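# Slide the pillow fully into its pillowcase on the table

## Task

Get the whole pillow inside the pillowcase, with the case's open end extending noticeably beyond the pillow. Both must remain on the table, though slight overhang past the table edge is acceptable. Finish by releasing everything and moving the grippers away.

## Robot and tools

Robot: two arms, left_arm and right_arm, each ending in a parallel two-finger gripper. In the scene frame the origin sits at table-top height midway between the nominal arm bases, +x points out over the table, +z points up, and left_arm is on the +y side (arm names do not match image sides). Calibrated bases: left_arm at (-0.026, +0.294, 0) m with quat_wxyz (+1.000, 0, 0, +0.023); right_arm at (-0.041, -0.314, 0) m with quat_wxyz (+1.000, 0, 0, +0.018). A camera stand is fixed to the floor behind the arms.

Frames: every hand pose, velocity, target and wrist-camera pose an arm reports is in that arm's own base frame. The table and cam_high use the scene frame. On a gripper, the fingers extend along its +z and separate along its y. end_effector_position is the spot between the finger pads, under 1 cm behind the tips. Reported positions and orientations may be off by a few cm, more when reaching far.

Tool execute_actions, argument actions: a list of actions run one after another. Each action is a list of 1 to 15 rows; each row is one 1/30 s control step, and a short action repeats its final row until step 15. Every row is one flat list of 14 numbers, each in [-1, 1], covering both arms even if one stays still: left_arm dx, dy, dz, rx, ry, rz, opening, then right_arm dx, dy, dz, rx, ry, rz, opening. The first six numbers per arm are an offset, not a pose: a displacement from that arm's Hand target as it stood when the action began, along that arm's base axes, with rotation about the Hand target position. All rows of an action measure from that same starting target, not from the previous row. Since each new action starts from the current target, sending the same offset twice moves twice as far. Scale: 1.0 equals 0.6 m for dx, dy, dz and 180 degrees for rotation; rx, ry, rz form a single rotation vector. A translation longer than 1.0 is shortened along its direction. The opening number is absolute, not an offset: +1 fully open (pad gap about 87 mm), +0.5 about 59 to 75 mm, 0 about 31 to 49 mm, -0.5 about 8 to 21 mm, -1 closed. Sending 0 is a real command, so to keep a gripper unchanged repeat its current command. Optional cameras: list of names, ["all"], or [] for none; if omitted or null you get all cameras only when actions is empty. An unknown name invalidates the call.

Results: each arm's end_effector_position (m) and end_effector_quat_wxyz in its base frame, Hand target (the commanded pose after clipping, from which the next offsets count), Tool commands, grip_measured (motor position on the same scale as opening; in Joint positions the last value per arm runs 0 closed to 1 open), joint positions, velocities (may be omitted when all are within noise), torques (offset, scaled and noisy; joints 1 to 3 wrap at ±28 N m), and motor temperatures. An empty actions list gives the fullest report plus images. A call returns once the robot stops, up to 3 s after the last action.

Motion behaviour: per step the controller limits commanded orientation to 40 degrees from the measured one, then drives the joints by damped inverse kinematics, favouring position. Friction and gravity often leave the gripper short, low or tilted, especially far out; tiny moves can fail or go sideways. Waiting does not close the gap; an action with all-zero offsets re-requests the target, and any remaining shortfall should be sent as an explicit offset. Check position and tilt after each move and correct tilt. To stop pressing on something, command the target back beyond the gripper's actual place. Near the first joint's axis a small hand move may swing the whole arm. Joint ranges (rad): waist -2.618 to 3.054, shoulder 0.000 to 3.142, elbow 0.000 to 3.142 (straight at 2.901), wrist pitch -1.571 to 1.571, wrist yaw -1.571 to 1.571, wrist roll -2.094 to 2.094.

Gripping: note grip_measured when the pads first touch, then command roughly 0.04 below it (up to 0.11 near the ends of the range) for full force, less for a lighter hold. Pads give about 20 N each; fast closing can squeeze harder. Grippers differ slightly.

Tool zoom_image: camera (cam_high, cam_left_wrist or cam_right_wrist) and region [x0, y0, x1, y1] in pixels of that camera's latest image, origin top-left, at most 504 by 504. Only cameras in the most recent images can be zoomed. All three images are 672x504; calibration lines give intrinsics, distortion and T_world_to_cam; wrist views may lag while their arm moves.

Tool finished_scene: argument scene, the current scene's number (1 to 2). It is final and starts the next scene; the goal must hold with the robot released.

Avoid: dropping the pillow or case, releasing things while moving, slamming, hard pushes, striking fixed or heavy objects, anything leaving the table, and any contact between the two grippers, housings or wrist cameras (the clearance check does not prevent this; never close one gripper on the other's fingers). Arm stops cost. Motors heat when loaded, stretched or straining against an unreachable pose: MOTOR HOT appears at 75 °C, at 90 °C an OVER-TEMPERATURE FAULT folds that arm away for good, at 100 °C it goes limp. Prefer smooth, low-effort motions.

Each tool is called after "Request:" as name(argument=value, ...), one argument or row to a line, values as JSON.

## Session

Request:
execute_actions(
  actions=[],
)

Scene clock: 0.00 s.
left_arm: end_effector_position=(+0.3210, -0.0858, +0.2448) grip_measured=+1.000 end_effector_quat_wxyz=(+0.620, -0.119, +0.745, -0.212) | right_arm: end_effector_position=(+0.4030, +0.1126, +0.2364) grip_measured=+1.000 end_effector_quat_wxyz=(+0.554, -0.003, +0.823, +0.123)
Joint positions: left_arm=[-0.235 0.807 0.614 0.052 -0.064 -0.497 1] | right_arm=[0.267 1.292 1.035 -0.108 0.041 0.232 1]
Joint velocities: within noise
Joint torques (N m): no reading
Motor temperatures (°C): left_arm=[25 27 31 34 26 25 28] | right_arm=[24 35 31 36 24 23 28]
Heat: left arm: 34 °C; right arm: 36 °C.
Hand target: left_arm +0.3224, -0.0861, +0.2566; +0.632, -0.118, +0.735, -0.216 | right_arm +0.4030, +0.1126, +0.2403; +0.557, -0.003, +0.821, +0.124
Tool commands: left_gripper/opening=+1.0 right_gripper/opening=+1.0

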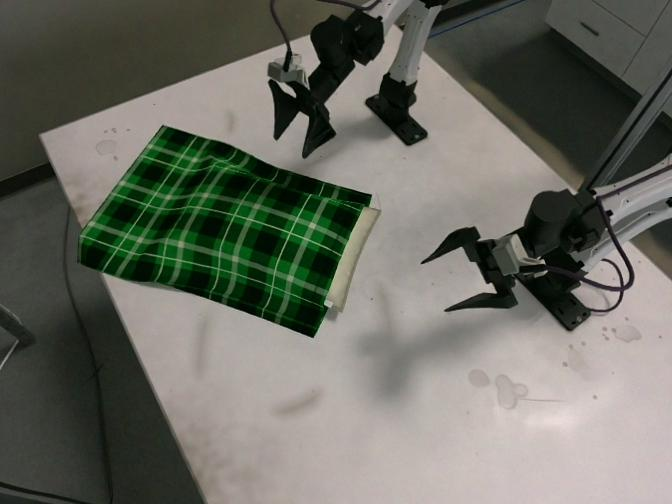

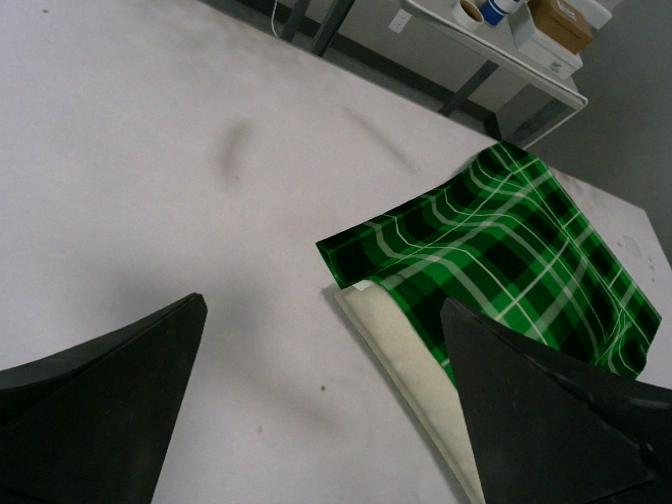

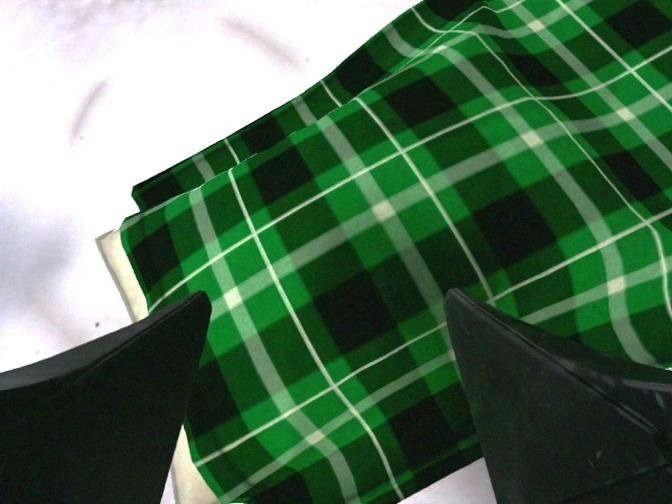

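Request:
zoom_image(
  camera="cam_high",
  region=[60, 100, 410, 360],
)

Request:
zoom_image(
  camera="cam_left_wrist",
  region=[290, 100, 672, 504],
)

Scaled by 1.440 from the camera's image (finer frame: 960x720).

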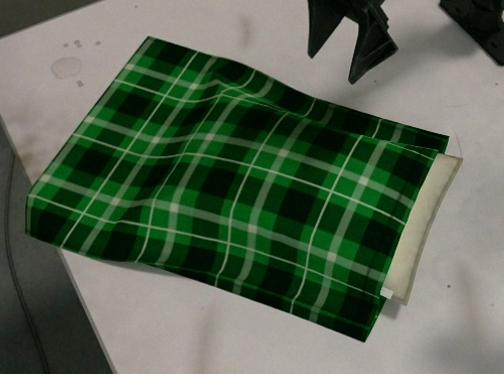

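Scaled by 1.248 from the camera's image (finer frame: 960x720).

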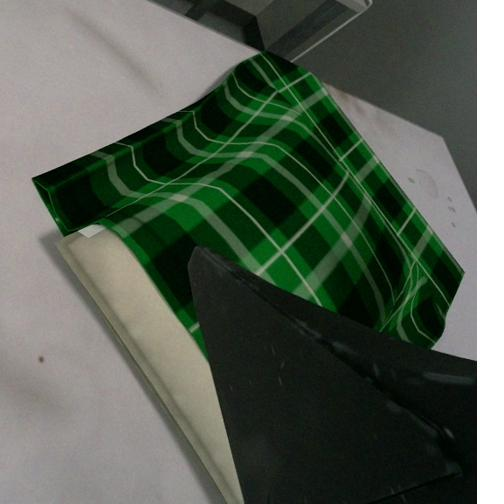

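Request:
execute_actions(
  actions=[
    [[0.0615,-0.05,-0.02,0.073,0.071,-0.069,1,-0.084,0.033,0,-0.042,0.065,0.042,1]],
    [[0.0615,-0.05,-0.02,0.073,0.071,-0.069,1,-0.084,0.033,0,-0.042,0.065,0.042,1]],
    [[0.0615,-0.05,-0.02,0.073,0.071,-0.069,1,-0.084,0.033,-0.03,-0.042,0.065,0.042,1]],
    [[0.0615,-0.05,-0.03,0.073,0.071,-0.069,1,-0.084,0.033,-0.03,-0.042,0.065,0.042,1]],
  ],
  cameras=["all"],
)

Scene clock: 162.07 s.
left_arm: end_effector_position=(+0.4658, -0.2045, +0.2016) grip_measured=+1.000 end_effector_quat_wxyz=(+0.251, +0.363, +0.895, -0.061) | right_arm: end_effector_position=(+0.2027, +0.1887, +0.2016) grip_measured=+1.000 end_effector_quat_wxyz=(+0.126, -0.301, +0.945, +0.037)
Joint positions: left_arm=[-0.403 2.426 2.833 -1.466 0.109 0.338 1] | right_arm=[0.757 1.542 1.608 -1.378 0.043 0.134 1]
Joint torques (N m): left_arm=[-0.49 -10.48 7.09 1.12 -0.06 0.14] | right_arm=[0.73 -5.81 7.88 0.82 -0.11 0.04]
Motor temperatures (°C): left_arm=[25 26 40 45 25 24 26] | right_arm=[23 36 41 39 24 23 26]
Heat: left arm: 45 °C; right arm: 41 °C.
Hand target: left_arm +0.4700, -0.2060, +0.2027; +0.120, +0.378, +0.917, -0.050 | right_arm +0.2015, +0.1918, +0.2043; +0.123, -0.299, +0.945, +0.040
Off the commanded pose: left_arm 0.005 m, 15 deg | right_arm 0.004 m, 1 deg.
cam_left_wrist: T_world_to_cam=[[-0.67441, -0.73493, -0.0711, 0.17464], [-0.70705, 0.61506, 0.34898, 0.40678], [-0.21275, 0.28562, -0.93443, 0.49052]] pos_world=[0.50975, -0.26195, 0.32882]
cam_right_wrist: T_world_to_cam=[[0.57686, -0.81658, 0.02081, 0.032], [-0.67365, -0.46117, 0.57752, 0.1278], [-0.46199, -0.34717, -0.81612, 0.46859]] pos_world=[0.28412, 0.24775, 0.30795]

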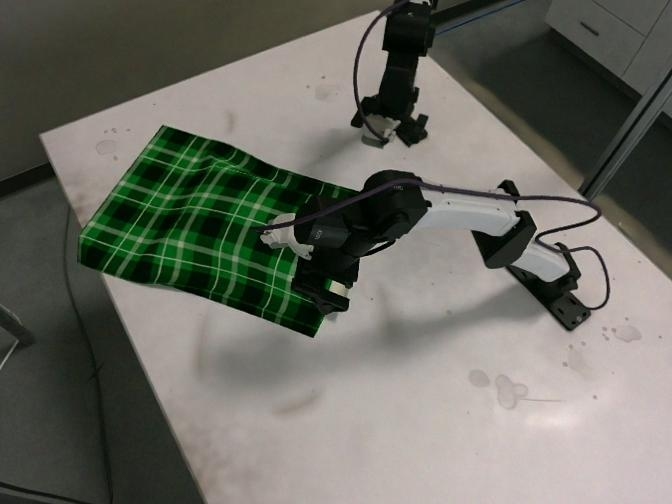

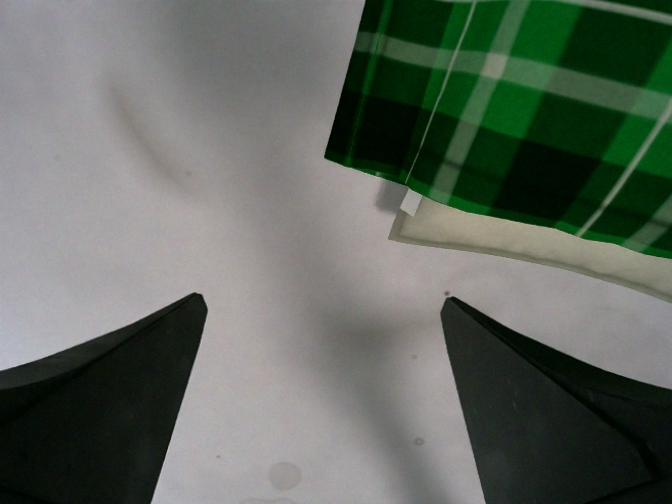

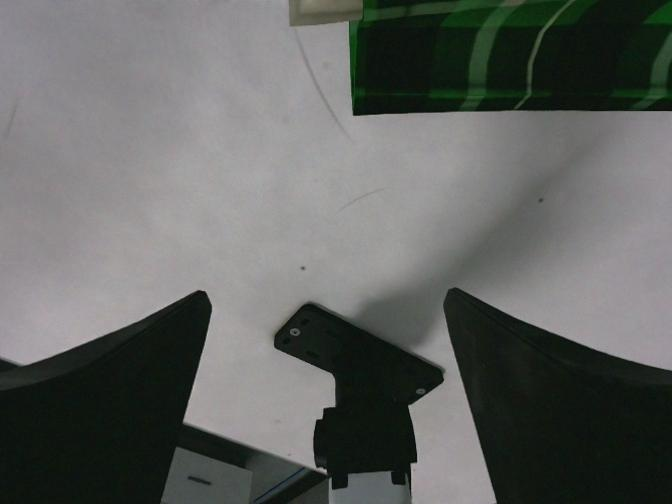

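Request:
execute_actions(
  actions=[
    [[0.046,-0.048,-0.07,0,0,0,0.3,0.064,-0.021,-0.07,0,0,0,0.6]],
    [[0,0,-0.1,0,0,0,0.3,0,0,-0.1,0,0,0,0.6]],
    [[0,0,-0.1,0,0,0,0.3,0,0,-0.1,0,0,0,0.6]],
  ],
  cameras=["all"],
)

Scene clock: 197.53 s.
left_arm: end_effector_position=(+0.4909, -0.2325, +0.0354) grip_measured=+0.300 end_effector_quat_wxyz=(+0.147, +0.377, +0.913, -0.054) | right_arm: end_effector_position=(+0.2397, +0.1773, +0.0448) grip_measured=+0.600 end_effector_quat_wxyz=(+0.125, -0.295, +0.947, +0.035)
Joint positions: left_arm=[-0.437 2.778 2.855 -1.345 0.094 0.331 0.65] | right_arm=[0.643 1.628 1.063 -0.746 0.018 0.036 0.8]
Joint torques (N m): left_arm=[-0.31 -14.19 6.13 0.96 -0.05 0.04] | right_arm=[0.12 -6.84 5.98 1.02 -0.2 -0.14]
Motor temperatures (°C): left_arm=[25 34 39 40 25 24 26] | right_arm=[23 36 41 35 24 23 26]
Heat: left arm: 40 °C; right arm: 41 °C.
Hand target: left_arm +0.4975, -0.2350, +0.0407; +0.120, +0.378, +0.917, -0.050 | right_arm +0.2398, +0.1792, +0.0422; +0.123, -0.299, +0.945, +0.040
Off the commanded pose: left_arm 0.009 m, 3 deg | right_arm 0.003 m, 1 deg.
elbow stopped short (left arm): the move would have taken joint 3 (elbow) straighter than the controller allows.
cam_left_wrist: T_world_to_cam=[[-0.69779, -0.7162, -0.01219, 0.17284], [-0.61123, 0.58647, 0.53145, 0.43974], [-0.37348, 0.37829, -0.847, 0.44588]] pos_world=[0.55592, -0.30278, 0.14606]
cam_right_wrist: T_world_to_cam=[[0.56555, -0.82441, 0.02234, 0.00873], [-0.67965, -0.45056, 0.57886, 0.2375], [-0.46715, -0.34256, -0.81512, 0.35421]] pos_world=[0.32195, 0.23555, 0.15105]

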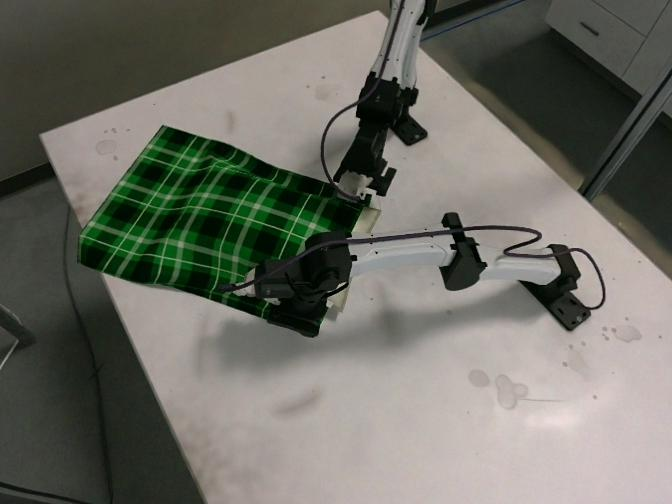

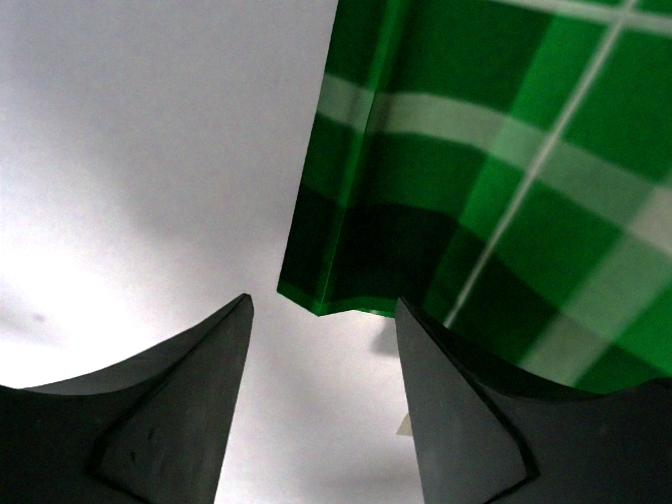

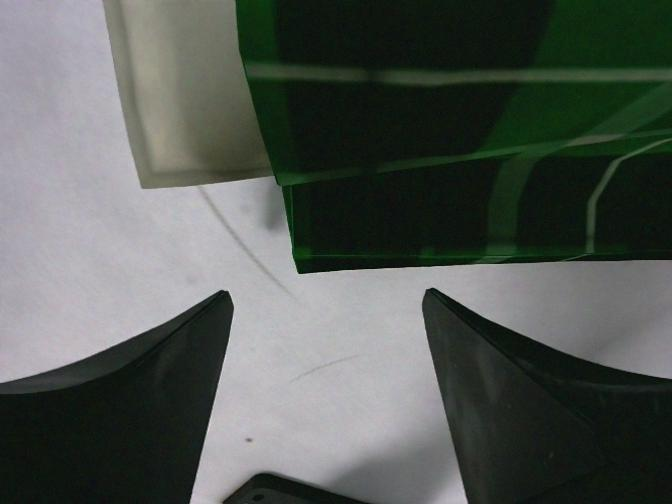

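Request:
execute_actions(
  actions=[
    [[0,-0.005,-0.051,0,0,0,0.3,0.002,0.008,-0.055,0,0,0,0.6]],
    [[0,0,0,0,0,0,0.3,0,0,0,0,0,0,0.3]],
  ],
  cameras=["cam_left_wrist","cam_right_wrist"],
)

Scene clock: 226.97 s.
left_arm: end_effector_position=(+0.4924, -0.2332, +0.0157) grip_measured=+0.300 end_effector_quat_wxyz=(+0.138, +0.377, +0.914, -0.054) | right_arm: end_effector_position=(+0.2415, +0.1786, +0.0130) grip_measured=+0.300 end_effector_quat_wxyz=(+0.123, -0.295, +0.947, +0.034)
Joint positions: left_arm=[-0.437 2.818 2.856 -1.326 0.094 0.331 0.65] | right_arm=[0.643 1.688 0.993 -0.62 0.018 0.036 0.65]
Joint torques (N m): left_arm=[-0.77 -12.45 6.2 1.02 -0.05 0.02] | right_arm=[1.09 -6.63 5.71 1.13 -0.17 -0.05]
Motor temperatures (°C): left_arm=[25 48 37 37 25 24 25] | right_arm=[23 36 39 34 23 23 26]
Heat: left arm: 48 °C; right arm: 39 °C.
Hand target: left_arm +0.4975, -0.2379, +0.0100; +0.120, +0.378, +0.917, -0.050 | right_arm +0.2410, +0.1841, +0.0093; +0.123, -0.299, +0.945, +0.041
Off the commanded pose: left_arm 0.009 m, 2 deg | right_arm 0.007 m, 1 deg.
elbow stopped short (left arm): the move would have taken joint 3 (elbow) straighter than the controller allows.
cam_left_wrist: T_world_to_cam=[[-0.69769, -0.71638, -0.00594, 0.17299], [-0.60226, 0.58202, 0.54638, 0.44583], [-0.38796, 0.38478, -0.83752, 0.43848]] pos_world=[0.55931, -0.30428, 0.12467]
cam_right_wrist: T_world_to_cam=[[0.56564, -0.82434, 0.02248, 0.00947], [-0.67749, -0.44899, 0.5826, 0.25691], [-0.47017, -0.34477, -0.81245, 0.33064]] pos_world=[0.32416, 0.23715, 0.11874]

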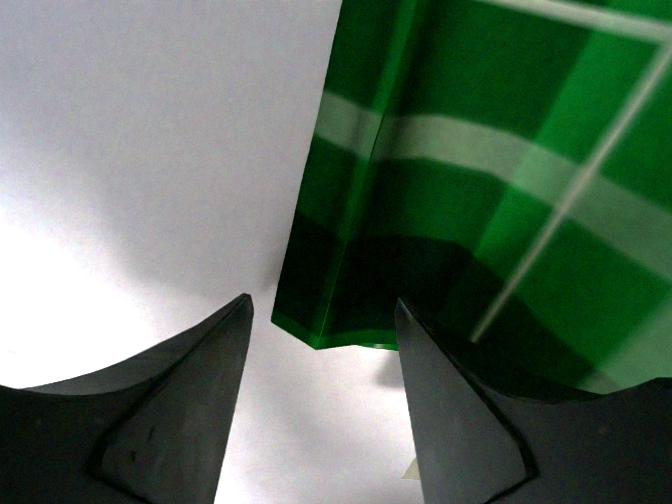

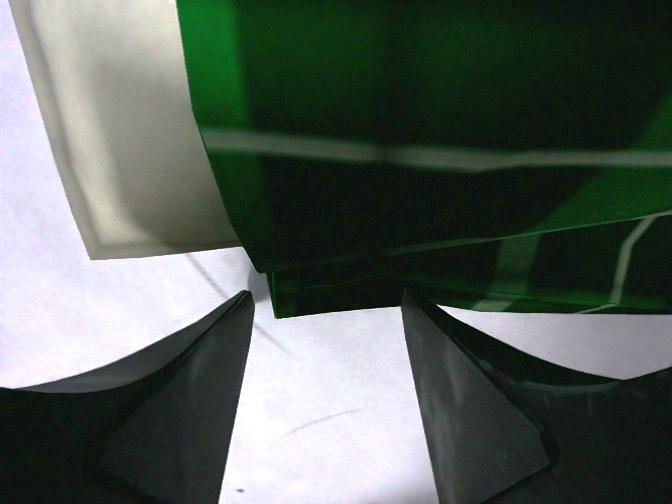

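Request:
execute_actions(
  actions=[
    [[0.02,-0.02,0.0,-0.035,-0.075,0,0.3,0.025,0.017,0,0,0,0,0.3]],
    [[0,0,-0.012,0,0,0,0.3,0,0,-0.006,0,0,0,0.3]],
  ],
  cameras=["cam_left_wrist","cam_right_wrist"],
)

Scene clock: 244.63 s.
left_arm: end_effector_position=(+0.5028, -0.2437, +0.0148) grip_measured=+0.300 end_effector_quat_wxyz=(+0.164, +0.380, +0.909, -0.055) | right_arm: end_effector_position=(+0.2526, +0.1869, +0.0124) grip_measured=+0.300 end_effector_quat_wxyz=(+0.122, -0.295, +0.947, +0.033)
Joint positions: left_arm=[-0.446 2.818 2.844 -1.261 0.093 0.33 0.65] | right_arm=[0.643 1.742 1.053 -0.63 0.018 0.036 0.65]
Joint torques (N m): left_arm=[-0.95 -13.44 2.58 1.47 -0.08 0.01] | right_arm=[0.8 -5.63 6.41 1.25 -0.18 -0.08]
Heat: left arm: 51 °C; right arm: 37 °C.
Hand target: left_arm +0.5095, -0.2498, +0.0028; +0.248, +0.374, +0.892, -0.056 | right_arm +0.2560, +0.1943, +0.0057; +0.123, -0.299, +0.945, +0.041
Off the commanded pose: left_arm 0.015 m, 10 deg | right_arm 0.011 m, 1 deg.
cam_left_wrist: T_world_to_cam=[[-0.70236, -0.71144, -0.02333, 0.17655], [-0.62278, 0.5983, 0.50418, 0.47358], [-0.34473, 0.36864, -0.86329, 0.4206]] pos_world=[0.56393, -0.31278, 0.12845]
cam_right_wrist: T_world_to_cam=[[0.56572, -0.82428, 0.02266, 0.01004], [-0.67589, -0.44779, 0.58537, 0.26782], [-0.47237, -0.34647, -0.81045, 0.33899]] pos_world=[0.33546, 0.24566, 0.11773]

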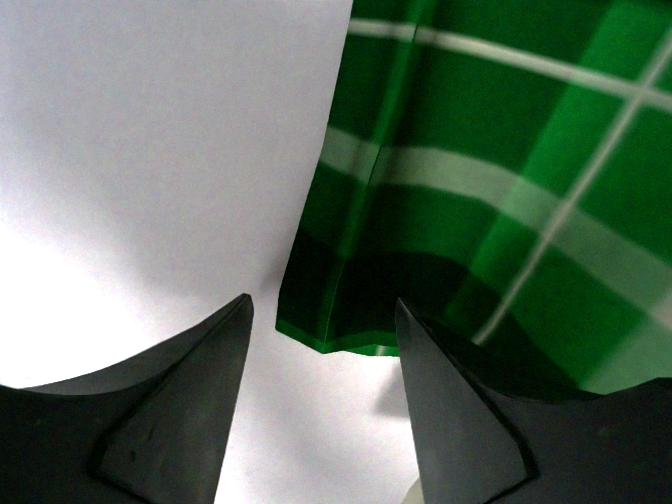

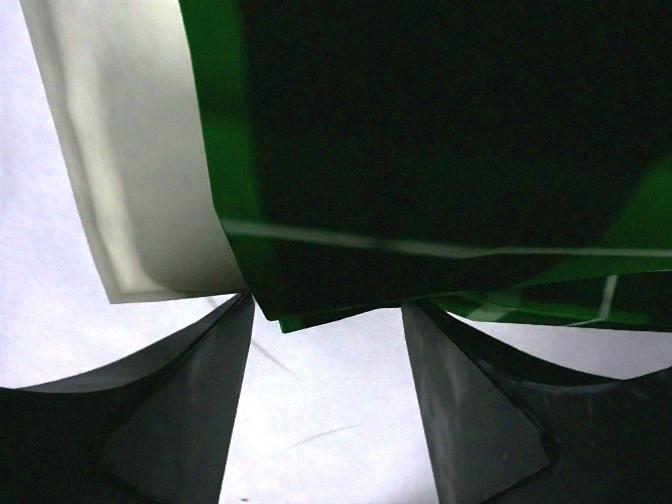

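Request:
execute_actions(
  actions=[
    [[0,0,0,0,0,0,0,0,0,0,0,0,0,0]],
    [[0,0,0,0,0,0,-0.3,0,0,0,0,0,0,-0.3]],
    [[0,0,0,0,0,0,-0.6,0,0,0,0,0,0,-0.6]],
    [[0,0,0,0,0,0,-0.8,0,0,0,0,0,0,-0.8]],
    [[0,0,0,0,0,0,-1,0,0,0,0,0,0,-1]],
  ],
  cameras=["all"],
)

Scene clock: 260.77 s.
left_arm: end_effector_position=(+0.5091, -0.2576, +0.0158) grip_measured=-0.830 end_effector_quat_wxyz=(+0.252, +0.379, +0.888, -0.068) | right_arm: end_effector_position=(+0.2574, +0.1900, +0.0128) grip_measured=-0.909 end_effector_quat_wxyz=(+0.132, -0.295, +0.946, +0.036)
Joint positions: left_arm=[-0.459 2.489 2.164 -0.727 0.103 0.319 0.085] | right_arm=[0.643 1.743 1.054 -0.608 0.02 0.034 0.045]
Joint torques (N m): left_arm=[0.32 -12.82 3.07 1.39 -0.21 0.05] | right_arm=[0.8 -5.7 6.41 1.06 -0.21 -0.05]
Motor temperatures (°C): left_arm=[25 54 36 37 25 24 25] | right_arm=[23 36 37 33 23 23 26]
Heat: left arm: 54 °C; right arm: 37 °C.
Hand target: left_arm +0.5096, -0.2498, +0.0028; +0.248, +0.374, +0.892, -0.056 | right_arm +0.2560, +0.1942, +0.0056; +0.123, -0.299, +0.945, +0.041
Off the commanded pose: left_arm 0.015 m, 2 deg | right_arm 0.008 m, 1 deg.
cam_left_wrist: T_world_to_cam=[[-0.70092, -0.70992, -0.06876, 0.17151], [-0.68464, 0.64265, 0.34388, 0.53069], [-0.19994, 0.28811, -0.93649, 0.33542]] pos_world=[0.55061, -0.31593, 0.14342]
cam_right_wrist: T_world_to_cam=[[0.56666, -0.82359, 0.02422, 0.00938], [-0.68596, -0.45527, 0.56762, 0.27643], [-0.45646, -0.33827, -0.82293, 0.33721]] pos_world=[0.33823, 0.24764, 0.12037]

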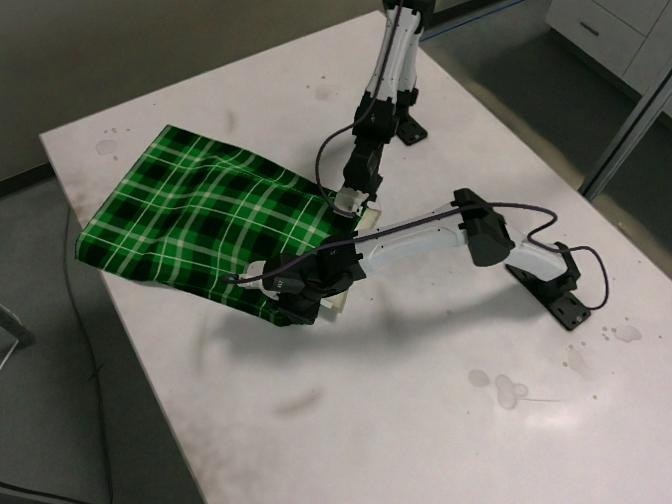

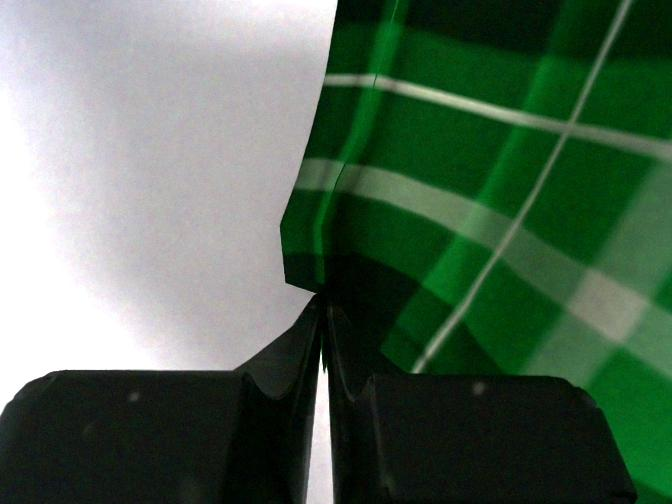

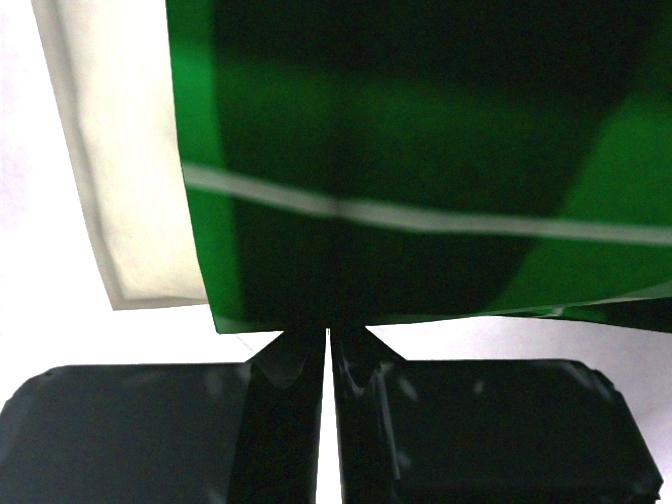

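Request:
execute_actions(
  actions=[
    [[-0.01,0.005,0.083,-0.0076,-0.0156,0.0125,-1,0.004,-0.006,0.083,0.006,-0.0125,0,-1]],
    [[-0.019,0.009,0.083,-0.0076,-0.0156,0.0125,-1,0.008,-0.012,0.083,0.006,-0.0125,0,-1]],
    [[-0.019,0.009,0.083,-0.0076,-0.0156,0.0125,-1,0.008,-0.012,0.083,0.006,-0.0125,0,-1]],
  ],
  cameras=["all"],
)

Scene clock: 289.23 s.
left_arm: end_effector_position=(+0.4759, -0.2411, +0.1221) grip_measured=-0.846 end_effector_quat_wxyz=(+0.295, +0.324, +0.897, -0.057) | right_arm: end_effector_position=(+0.2697, +0.1777, +0.1463) grip_measured=-0.921 end_effector_quat_wxyz=(+0.186, -0.295, +0.936, +0.045)
Joint positions: left_arm=[-0.473 2.187 2.03 -0.805 0.036 0.209 0.077] | right_arm=[0.596 1.557 1.379 -1.009 0.02 -0.018 0.039]
Joint torques (N m): left_arm=[-0.06 -15.87 6.35 1.35 -0.32 0.05] | right_arm=[-0.23 -8.47 8.58 0.89 -0.17 -0.14]
Heat: left arm: 51 °C; right arm: 37 °C.
Hand target: left_arm +0.4807, -0.2362, +0.1521; +0.328, +0.315, +0.889, -0.045 | right_arm +0.2680, +0.1763, +0.1551; +0.187, -0.298, +0.935, +0.050
Off the commanded pose: left_arm 0.031 m, 4 deg | right_arm 0.009 m, 1 deg.
cam_left_wrist: T_world_to_cam=[[-0.60879, -0.78849, -0.08753, 0.10675], [-0.7771, 0.5705, 0.26578, 0.497], [-0.15963, 0.22982, -0.96005, 0.39317]] pos_world=[0.51397, -0.28972, 0.25472]
cam_right_wrist: T_world_to_cam=[[0.56604, -0.82344, 0.03925, -0.01295], [-0.73583, -0.4832, 0.47441, 0.2356], [-0.37168, -0.29742, -0.87943, 0.42662]] pos_world=[0.33926, 0.23006, 0.26392]

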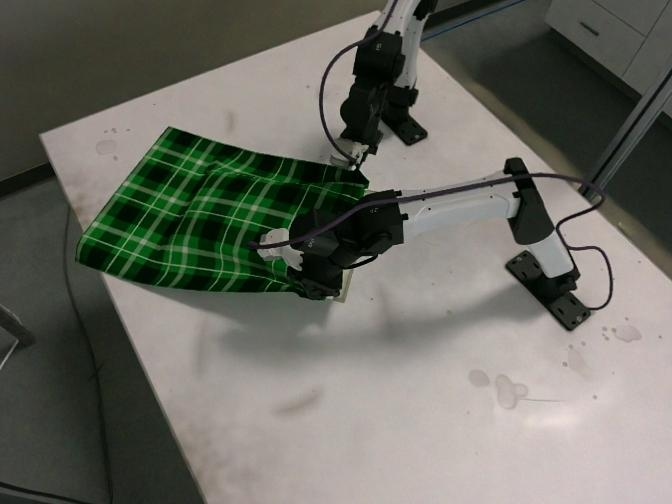

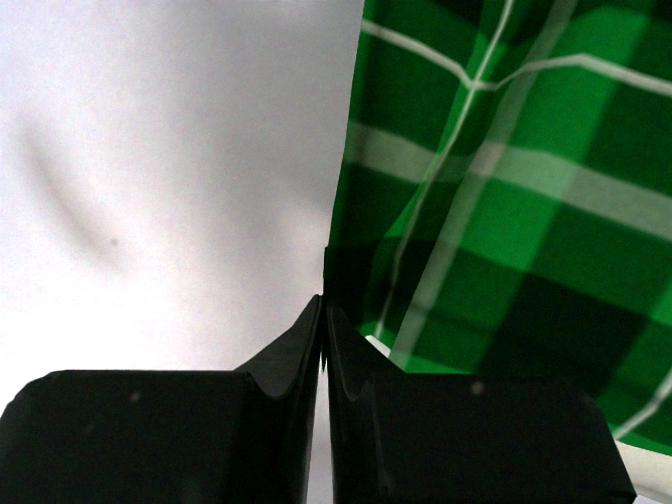

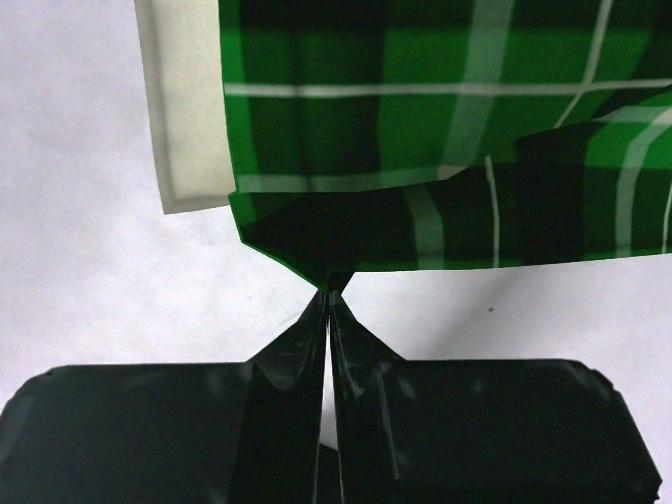

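Request:
execute_actions(
  actions=[
    [[-0.025,0.012,0.09,-0.0076,-0.0156,0.0125,-1,0.008,-0.012,0.083,0.006,-0.0125,0,-1]],
    [[-0.025,0.012,0.09,-0.0076,-0.0156,0.0125,-1,0.008,-0.012,0.083,0.006,-0.0125,0,-1]],
    [[-0.025,0.012,0.09,-0.0076,-0.0156,0.0125,-1,0.008,-0.012,0.083,0.006,-0.0125,0,-1]],
    [[-0.025,0.012,0.09,-0.0076,-0.0156,0.0125,-1,0.008,-0.012,0.083,0.006,-0.0125,0,-1]],
  ],
  cameras=["all"],
)

Scene clock: 299.27 s.
left_arm: end_effector_position=(+0.4148, -0.2068, +0.3518) grip_measured=-0.846 end_effector_quat_wxyz=(+0.418, +0.241, +0.875, -0.035) | right_arm: end_effector_position=(+0.2872, +0.1486, +0.3506) grip_measured=-0.924 end_effector_quat_wxyz=(+0.317, -0.285, +0.902, +0.067)
Joint positions: left_arm=[-0.517 2.105 2.809 -1.416 -0.126 0.079 0.077] | right_arm=[0.482 1.667 2.323 -1.566 -0.02 -0.123 0.038]
Joint torques (N m): left_arm=[-0.43 -8.9 6.84 1.87 -0.24 0.01] | right_arm=[-0.34 -6.28 6 1.56 -0.17 -0.15]
Heat: left arm: 53 °C; right arm: 37 °C.
Hand target: left_arm +0.4207, -0.2073, +0.3683; +0.431, +0.231, +0.872, -0.031 | right_arm +0.2872, +0.1475, +0.3542; +0.271, -0.293, +0.915, +0.061
Off the commanded pose: left_arm 0.018 m, 2 deg | right_arm 0.004 m, 6 deg.
joint sent to its limit (right arm) — joint 4 (wrist pitch), lower limit. The joint targets are off in orientation, not in position.
cam_left_wrist: T_world_to_cam=[[-0.44489, -0.88505, -0.13698, 0.04613], [-0.89441, 0.4469, 0.01743, 0.47931], [0.04579, 0.13028, -0.99042, 0.50096]] pos_world=[0.42628, -0.23864, 0.49412]
cam_right_wrist: T_world_to_cam=[[0.55104, -0.83139, 0.07173, -0.06074], [-0.82205, -0.52605, 0.21794, 0.25858], [-0.14346, -0.17906, -0.97332, 0.55397]] pos_world=[0.3255, 0.18472, 0.4872]

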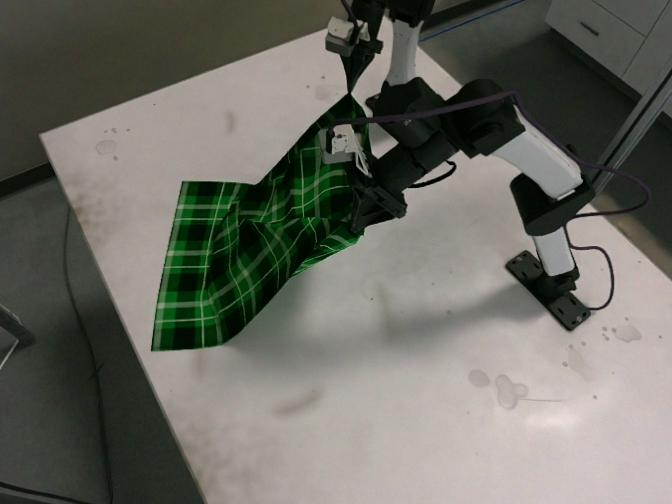

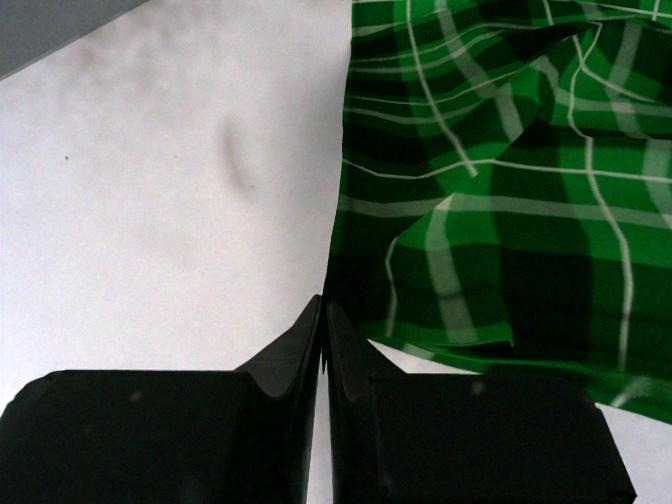

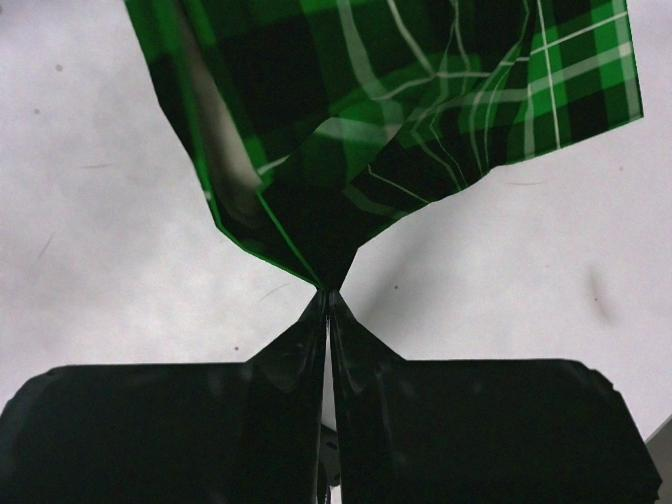

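Request:
execute_actions(
  actions=[
    [[0,0,0.07,-0.02,-0.04,0,-1,0,0,0.07,0.024,-0.05,0,-1]],
    [[0,0,0.07,-0.02,-0.04,0,-1,0,0,0.07,0.024,-0.05,0,-1]],
    [[0,0,0.07,-0.02,-0.04,0,-1,0,0,0.07,0.024,-0.05,0,-1]],
  ],
  cameras=["all"],
)

Scene clock: 309.87 s.
left_arm: end_effector_position=(+0.4255, -0.2109, +0.4486) grip_measured=-0.846 end_effector_quat_wxyz=(+0.571, +0.204, +0.793, -0.064) | right_arm: end_effector_position=(+0.2832, +0.1458, +0.4706) grip_measured=-0.924 end_effector_quat_wxyz=(+0.513, -0.262, +0.811, +0.099)
Joint positions: left_arm=[-0.522 2.015 2.838 -1.173 -0.149 0.085 0.077] | right_arm=[0.482 1.732 2.853 -1.592 -0.018 -0.131 0.038]
Joint torques (N m): left_arm=[-0.75 -11.38 5.91 2.42 -0.22 0.17] | right_arm=[0.69 -4.44 3.95 2.36 0.03 -0.15]
Heat: left arm: 52 °C; right arm: 37 °C.
Hand target: left_arm +0.4207, -0.2073, +0.4942; +0.606, +0.191, +0.769, -0.068 | right_arm +0.2872, +0.1474, +0.4803; +0.508, -0.267, +0.814, +0.093
Off the commanded pose: left_arm 0.046 m, 5 deg | right_arm 0.011 m, 1 deg.
elbow stopped short (left arm): the move would have taken joint 3 (elbow) straighter than the controller allows.
elbow stopped short (right arm): the move would have taken joint 3 (elbow) straighter than the controller allows.
joint read past its limit (right arm) — joint 4 (wrist pitch), lower limit.
cam_left_wrist: T_world_to_cam=[[-0.3923, -0.91139, -0.12435, 0.02691], [-0.84726, 0.41066, -0.3369, 0.62025], [0.35811, -0.02681, -0.93329, 0.4052]] pos_world=[0.39096, -0.21932, 0.59048]
cam_right_wrist: T_world_to_cam=[[0.51659, -0.84827, 0.11648, -0.07839], [-0.82048, -0.52932, -0.21593, 0.43181], [0.24482, 0.01598, -0.96944, 0.52942]] pos_world=[0.26518, 0.15361, 0.61562]

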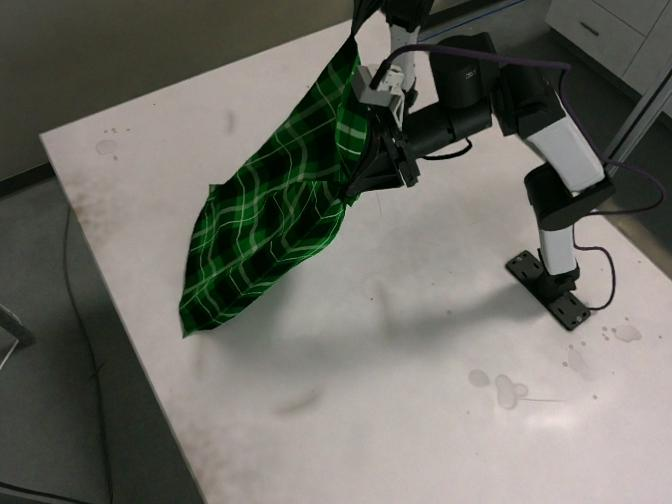

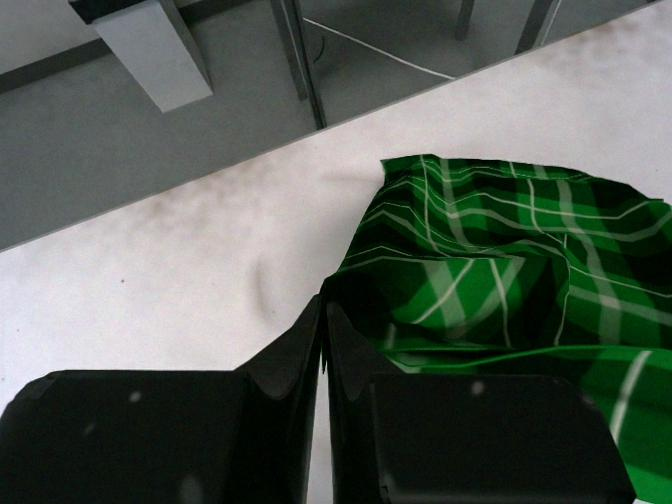

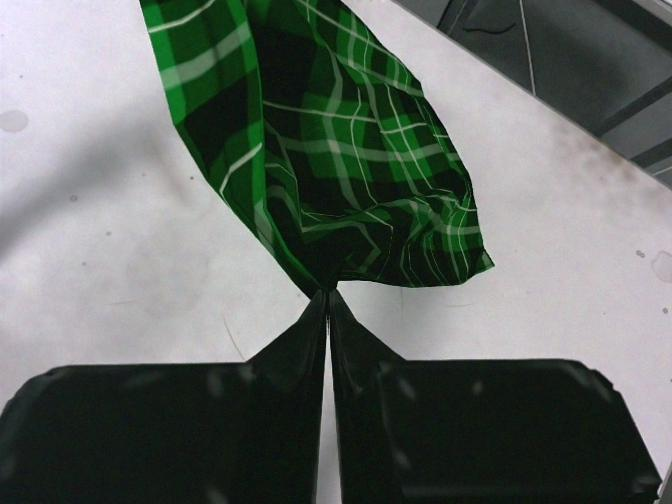

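Request:
execute_actions(
  actions=[
    [[0,0,-0.09,0,0,0,-1,0,0,-0.09,0,0,0,-1]],
    [[0,0,0.05,0,0,0,-1,0,0,0.08,0,0,0,-1]],
    [[0,0,-0.06,0,0,0,-1,0,0,-0.08,0,0,0,-1]],
    [[0,0,0.05,0,0,0,-1,0,0,0.08,0,0,0,-1]],
  ],
  cameras=["all"],
)

Scene clock: 332.67 s.
left_arm: end_effector_position=(+0.4204, -0.2074, +0.4402) grip_measured=-0.846 end_effector_quat_wxyz=(+0.577, +0.199, +0.789, -0.066) | right_arm: end_effector_position=(+0.2867, +0.1473, +0.4650) grip_measured=-0.924 end_effector_quat_wxyz=(+0.505, -0.264, +0.816, +0.096)
Joint positions: left_arm=[-0.522 1.813 2.43 -0.952 -0.153 0.08 0.077] | right_arm=[0.483 1.723 2.807 -1.574 -0.016 -0.132 0.038]
Joint torques (N m): left_arm=[-0.66 -7.5 7.58 2.13 -0.18 0.13] | right_arm=[0.61 -5.01 4.41 2.21 0 -0.13]
Motor temperatures (°C): left_arm=[25 53 35 43 25 24 26] | right_arm=[23 35 36 35 23 23 27]
Heat: left arm: 53 °C; right arm: 36 °C.
Hand target: left_arm +0.4208, -0.2073, +0.4643; +0.606, +0.191, +0.769, -0.068 | right_arm +0.2873, +0.1475, +0.4741; +0.507, -0.267, +0.814, +0.093
Off the commanded pose: left_arm 0.024 m, 4 deg | right_arm 0.009 m, 1 deg.
cam_left_wrist: T_world_to_cam=[[-0.38561, -0.91497, -0.11889, 0.02107], [-0.84542, 0.402, -0.35164, 0.6157], [0.36954, -0.03508, -0.92855, 0.3907]] pos_world=[0.38427, -0.21453, 0.58179]
cam_right_wrist: T_world_to_cam=[[0.51786, -0.84738, 0.11732, -0.07908], [-0.82415, -0.53096, -0.19711, 0.42677], [0.22932, 0.00538, -0.97334, 0.53098]] pos_world=[0.27091, 0.15673, 0.61021]

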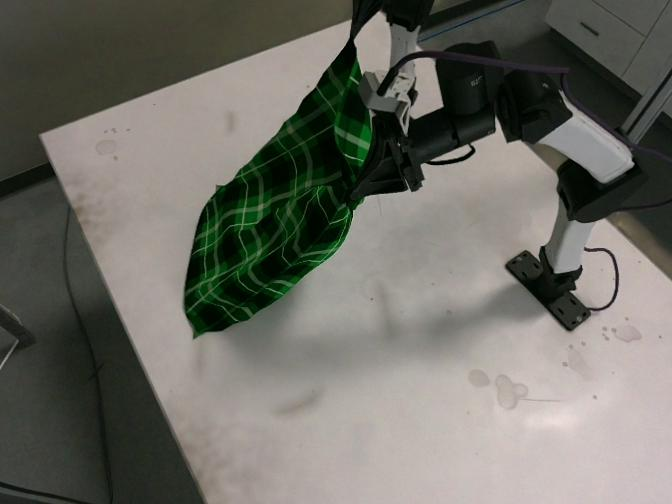

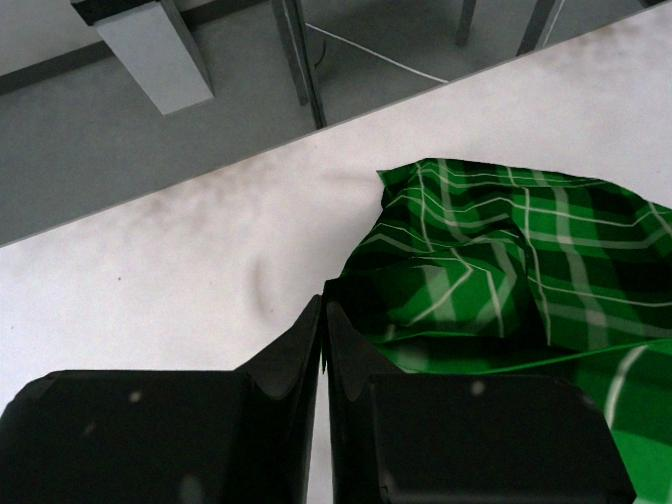

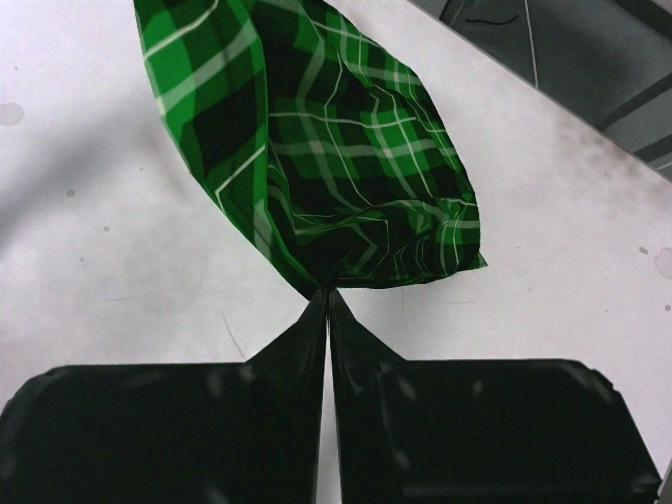

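Request:
execute_actions(
  actions=[
    [[-0.042,0.0245,-0.065,0.011,0.025,0,-1,-0.038,0.024,-0.067,-0.016,0.022,0.014,-1]],
    [[-0.042,0.0245,-0.065,0.011,0.025,0,-1,-0.038,0.024,-0.067,-0.016,0.022,0.014,-1]],
    [[-0.042,0.0245,-0.065,0.011,0.025,0,-1,-0.038,0.024,-0.067,-0.016,0.022,0.014,-1]],
    [[-0.042,0.0245,-0.065,0.011,0.025,0,-1,-0.038,0.024,-0.067,-0.016,0.022,0.014,-1]],
  ],
  cameras=["all"],
)

Scene clock: 361.57 s.
left_arm: end_effector_position=(+0.3181, -0.1501, +0.2935) grip_measured=-0.846 end_effector_quat_wxyz=(+0.436, +0.232, +0.869, -0.036) | right_arm: end_effector_position=(+0.1964, +0.2065, +0.3075) grip_measured=-0.924 end_effector_quat_wxyz=(+0.337, -0.379, +0.857, +0.089)
Joint positions: left_arm=[-0.517 1.328 1.541 -0.887 -0.136 0.07 0.077] | right_arm=[0.898 1.328 1.746 -1.289 0.145 0.013 0.038]
Joint torques (N m): left_arm=[0.58 -7.19 5.09 1.96 -0.09 -0.02] | right_arm=[0.88 -6.01 5.35 1.79 0.23 0.03]
Motor temperatures (°C): left_arm=[25 47 38 46 25 24 27] | right_arm=[23 34 35 35 23 23 27]
Heat: left arm: 47 °C; right arm: 35 °C.
Hand target: left_arm +0.3199, -0.1486, +0.3084; +0.464, +0.220, +0.857, -0.044 | right_arm +0.1960, +0.2051, +0.3134; +0.351, -0.372, +0.854, +0.091
Off the commanded pose: left_arm 0.015 m, 4 deg | right_arm 0.006 m, 2 deg.
cam_left_wrist: T_world_to_cam=[[-0.42825, -0.89359, -0.13451, 0.03799], [-0.90027, 0.43477, -0.02207, 0.38018], [0.0782, 0.11164, -0.99067, 0.42733]] pos_world=[0.32512, -0.17905, 0.43684]
cam_right_wrist: T_world_to_cam=[[0.70358, -0.70136, 0.11429, -0.02939], [-0.70943, -0.68397, 0.17, 0.249], [-0.04106, -0.20069, -0.97879, 0.49544]] pos_world=[0.21767, 0.24913, 0.44596]

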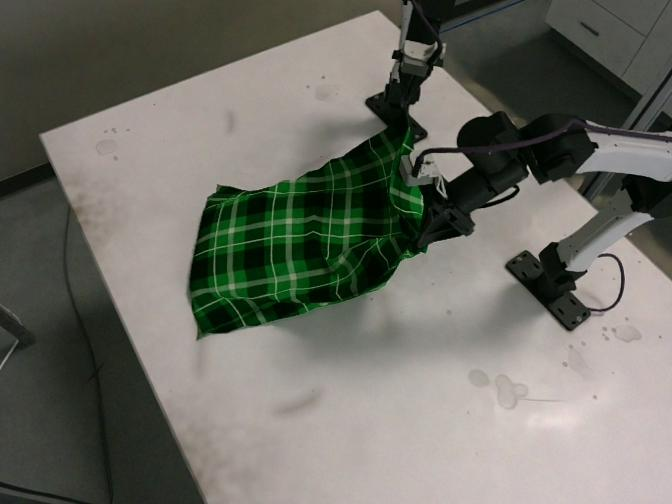

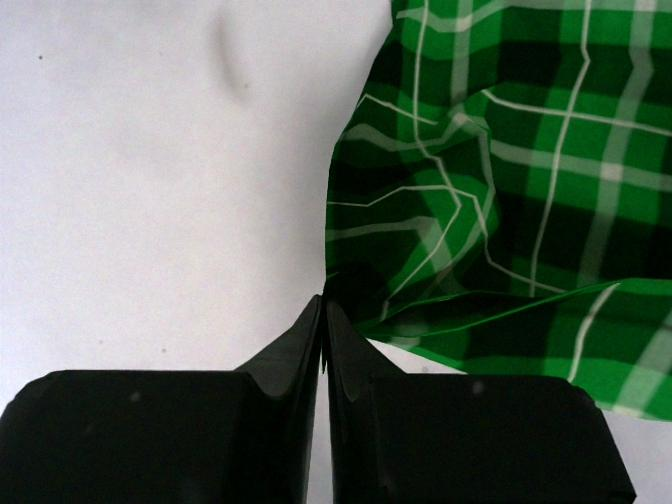

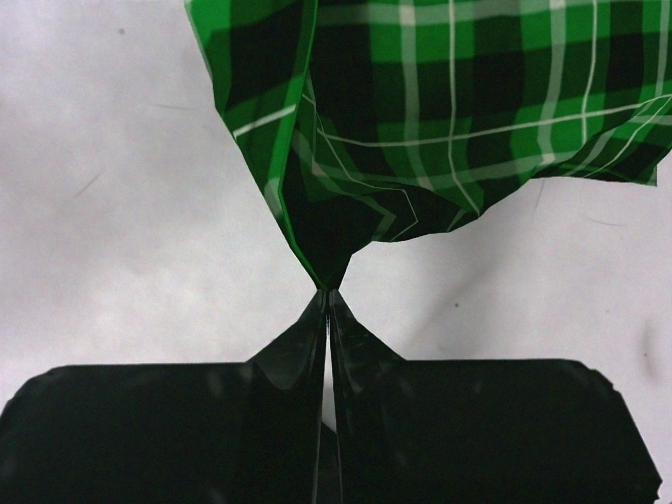

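Request:
execute_actions(
  actions=[
    [[-0.023,0.014,-0.0975,0.011,0.025,0,-1,-0.0215,0.0135,-0.1,-0.016,0.022,0.014,-1]],
    [[-0.023,0.014,-0.0975,0.011,0.025,0,-1,-0.0215,0.0135,-0.1,-0.016,0.022,0.014,-1]],
    [[-0.023,0.014,-0.0975,0.011,0.025,0,-1,-0.0215,0.0135,-0.1,-0.016,0.022,0.014,-1]],
    [[-0.023,0.014,-0.0975,0.011,0.025,0,-1,-0.0215,0.0135,-0.1,-0.016,0.022,0.014,-1]],
  ],
  cameras=["all"],
)

Scene clock: 369.77 s.
left_arm: end_effector_position=(+0.2601, -0.1131, +0.0750) grip_measured=-0.846 end_effector_quat_wxyz=(+0.301, +0.244, +0.922, -0.015) | right_arm: end_effector_position=(+0.1471, +0.2329, +0.0749) grip_measured=-0.924 end_effector_quat_wxyz=(+0.186, -0.463, +0.863, +0.078)
Joint positions: left_arm=[-0.482 1.224 0.748 -0.488 -0.1 0.067 0.077] | right_arm=[1.039 1.377 0.929 -0.721 0.059 0.043 0.038]
Joint torques (N m): left_arm=[0.46 -3.26 5.57 1.53 -0.01 0.07] | right_arm=[0.85 -4.55 6.74 1.28 -0.18 0.04]
Heat: left arm: 45 °C; right arm: 35 °C.
Hand target: left_arm +0.2647, -0.1149, +0.0742; +0.308, +0.241, +0.920, -0.019 | right_arm +0.1444, +0.2375, +0.0734; +0.183, -0.462, +0.864, +0.086
Off the commanded pose: left_arm 0.005 m, 1 deg | right_arm 0.006 m, 1 deg.
cam_left_wrist: T_world_to_cam=[[-0.45144, -0.88452, -0.11758, 0.02258], [-0.87231, 0.40974, 0.26682, 0.27529], [-0.18783, 0.22302, -0.95655, 0.2904]] pos_world=[0.30487, -0.15759, 0.20698]
cam_right_wrist: T_world_to_cam=[[0.8253, -0.5624, 0.05081, 0.00486], [-0.52029, -0.72235, 0.45553, 0.23127], [-0.21948, -0.40238, -0.88877, 0.33746]] pos_world=[0.19038, 0.30558, 0.19433]

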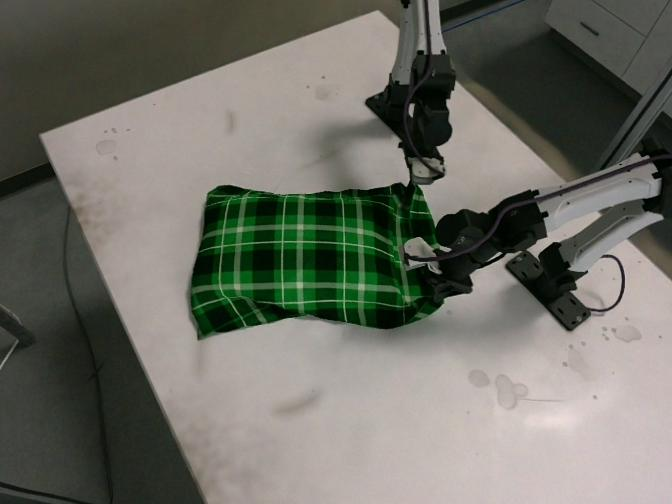

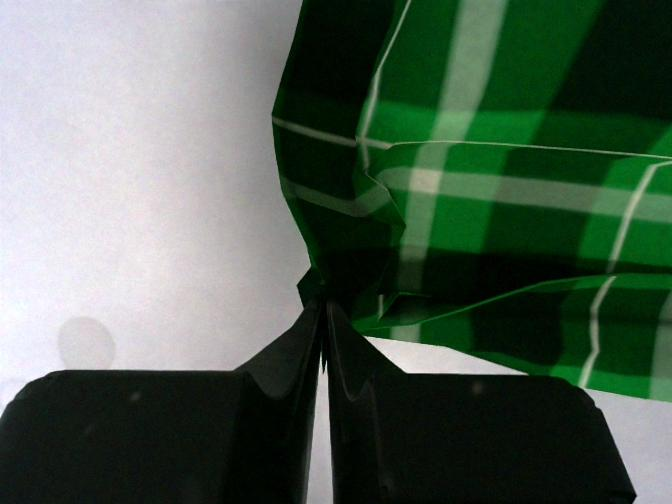

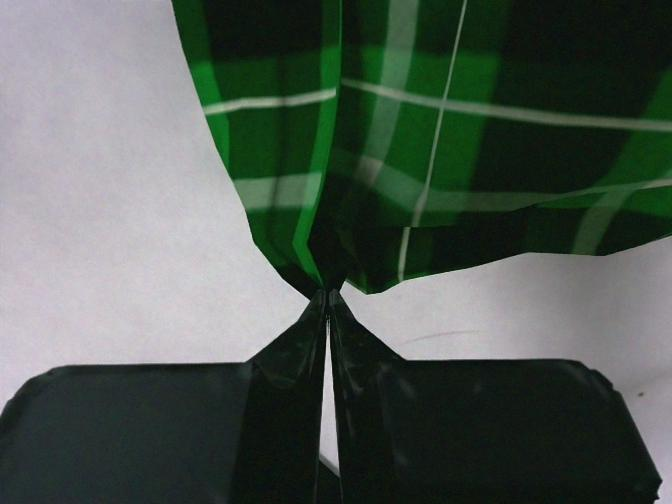

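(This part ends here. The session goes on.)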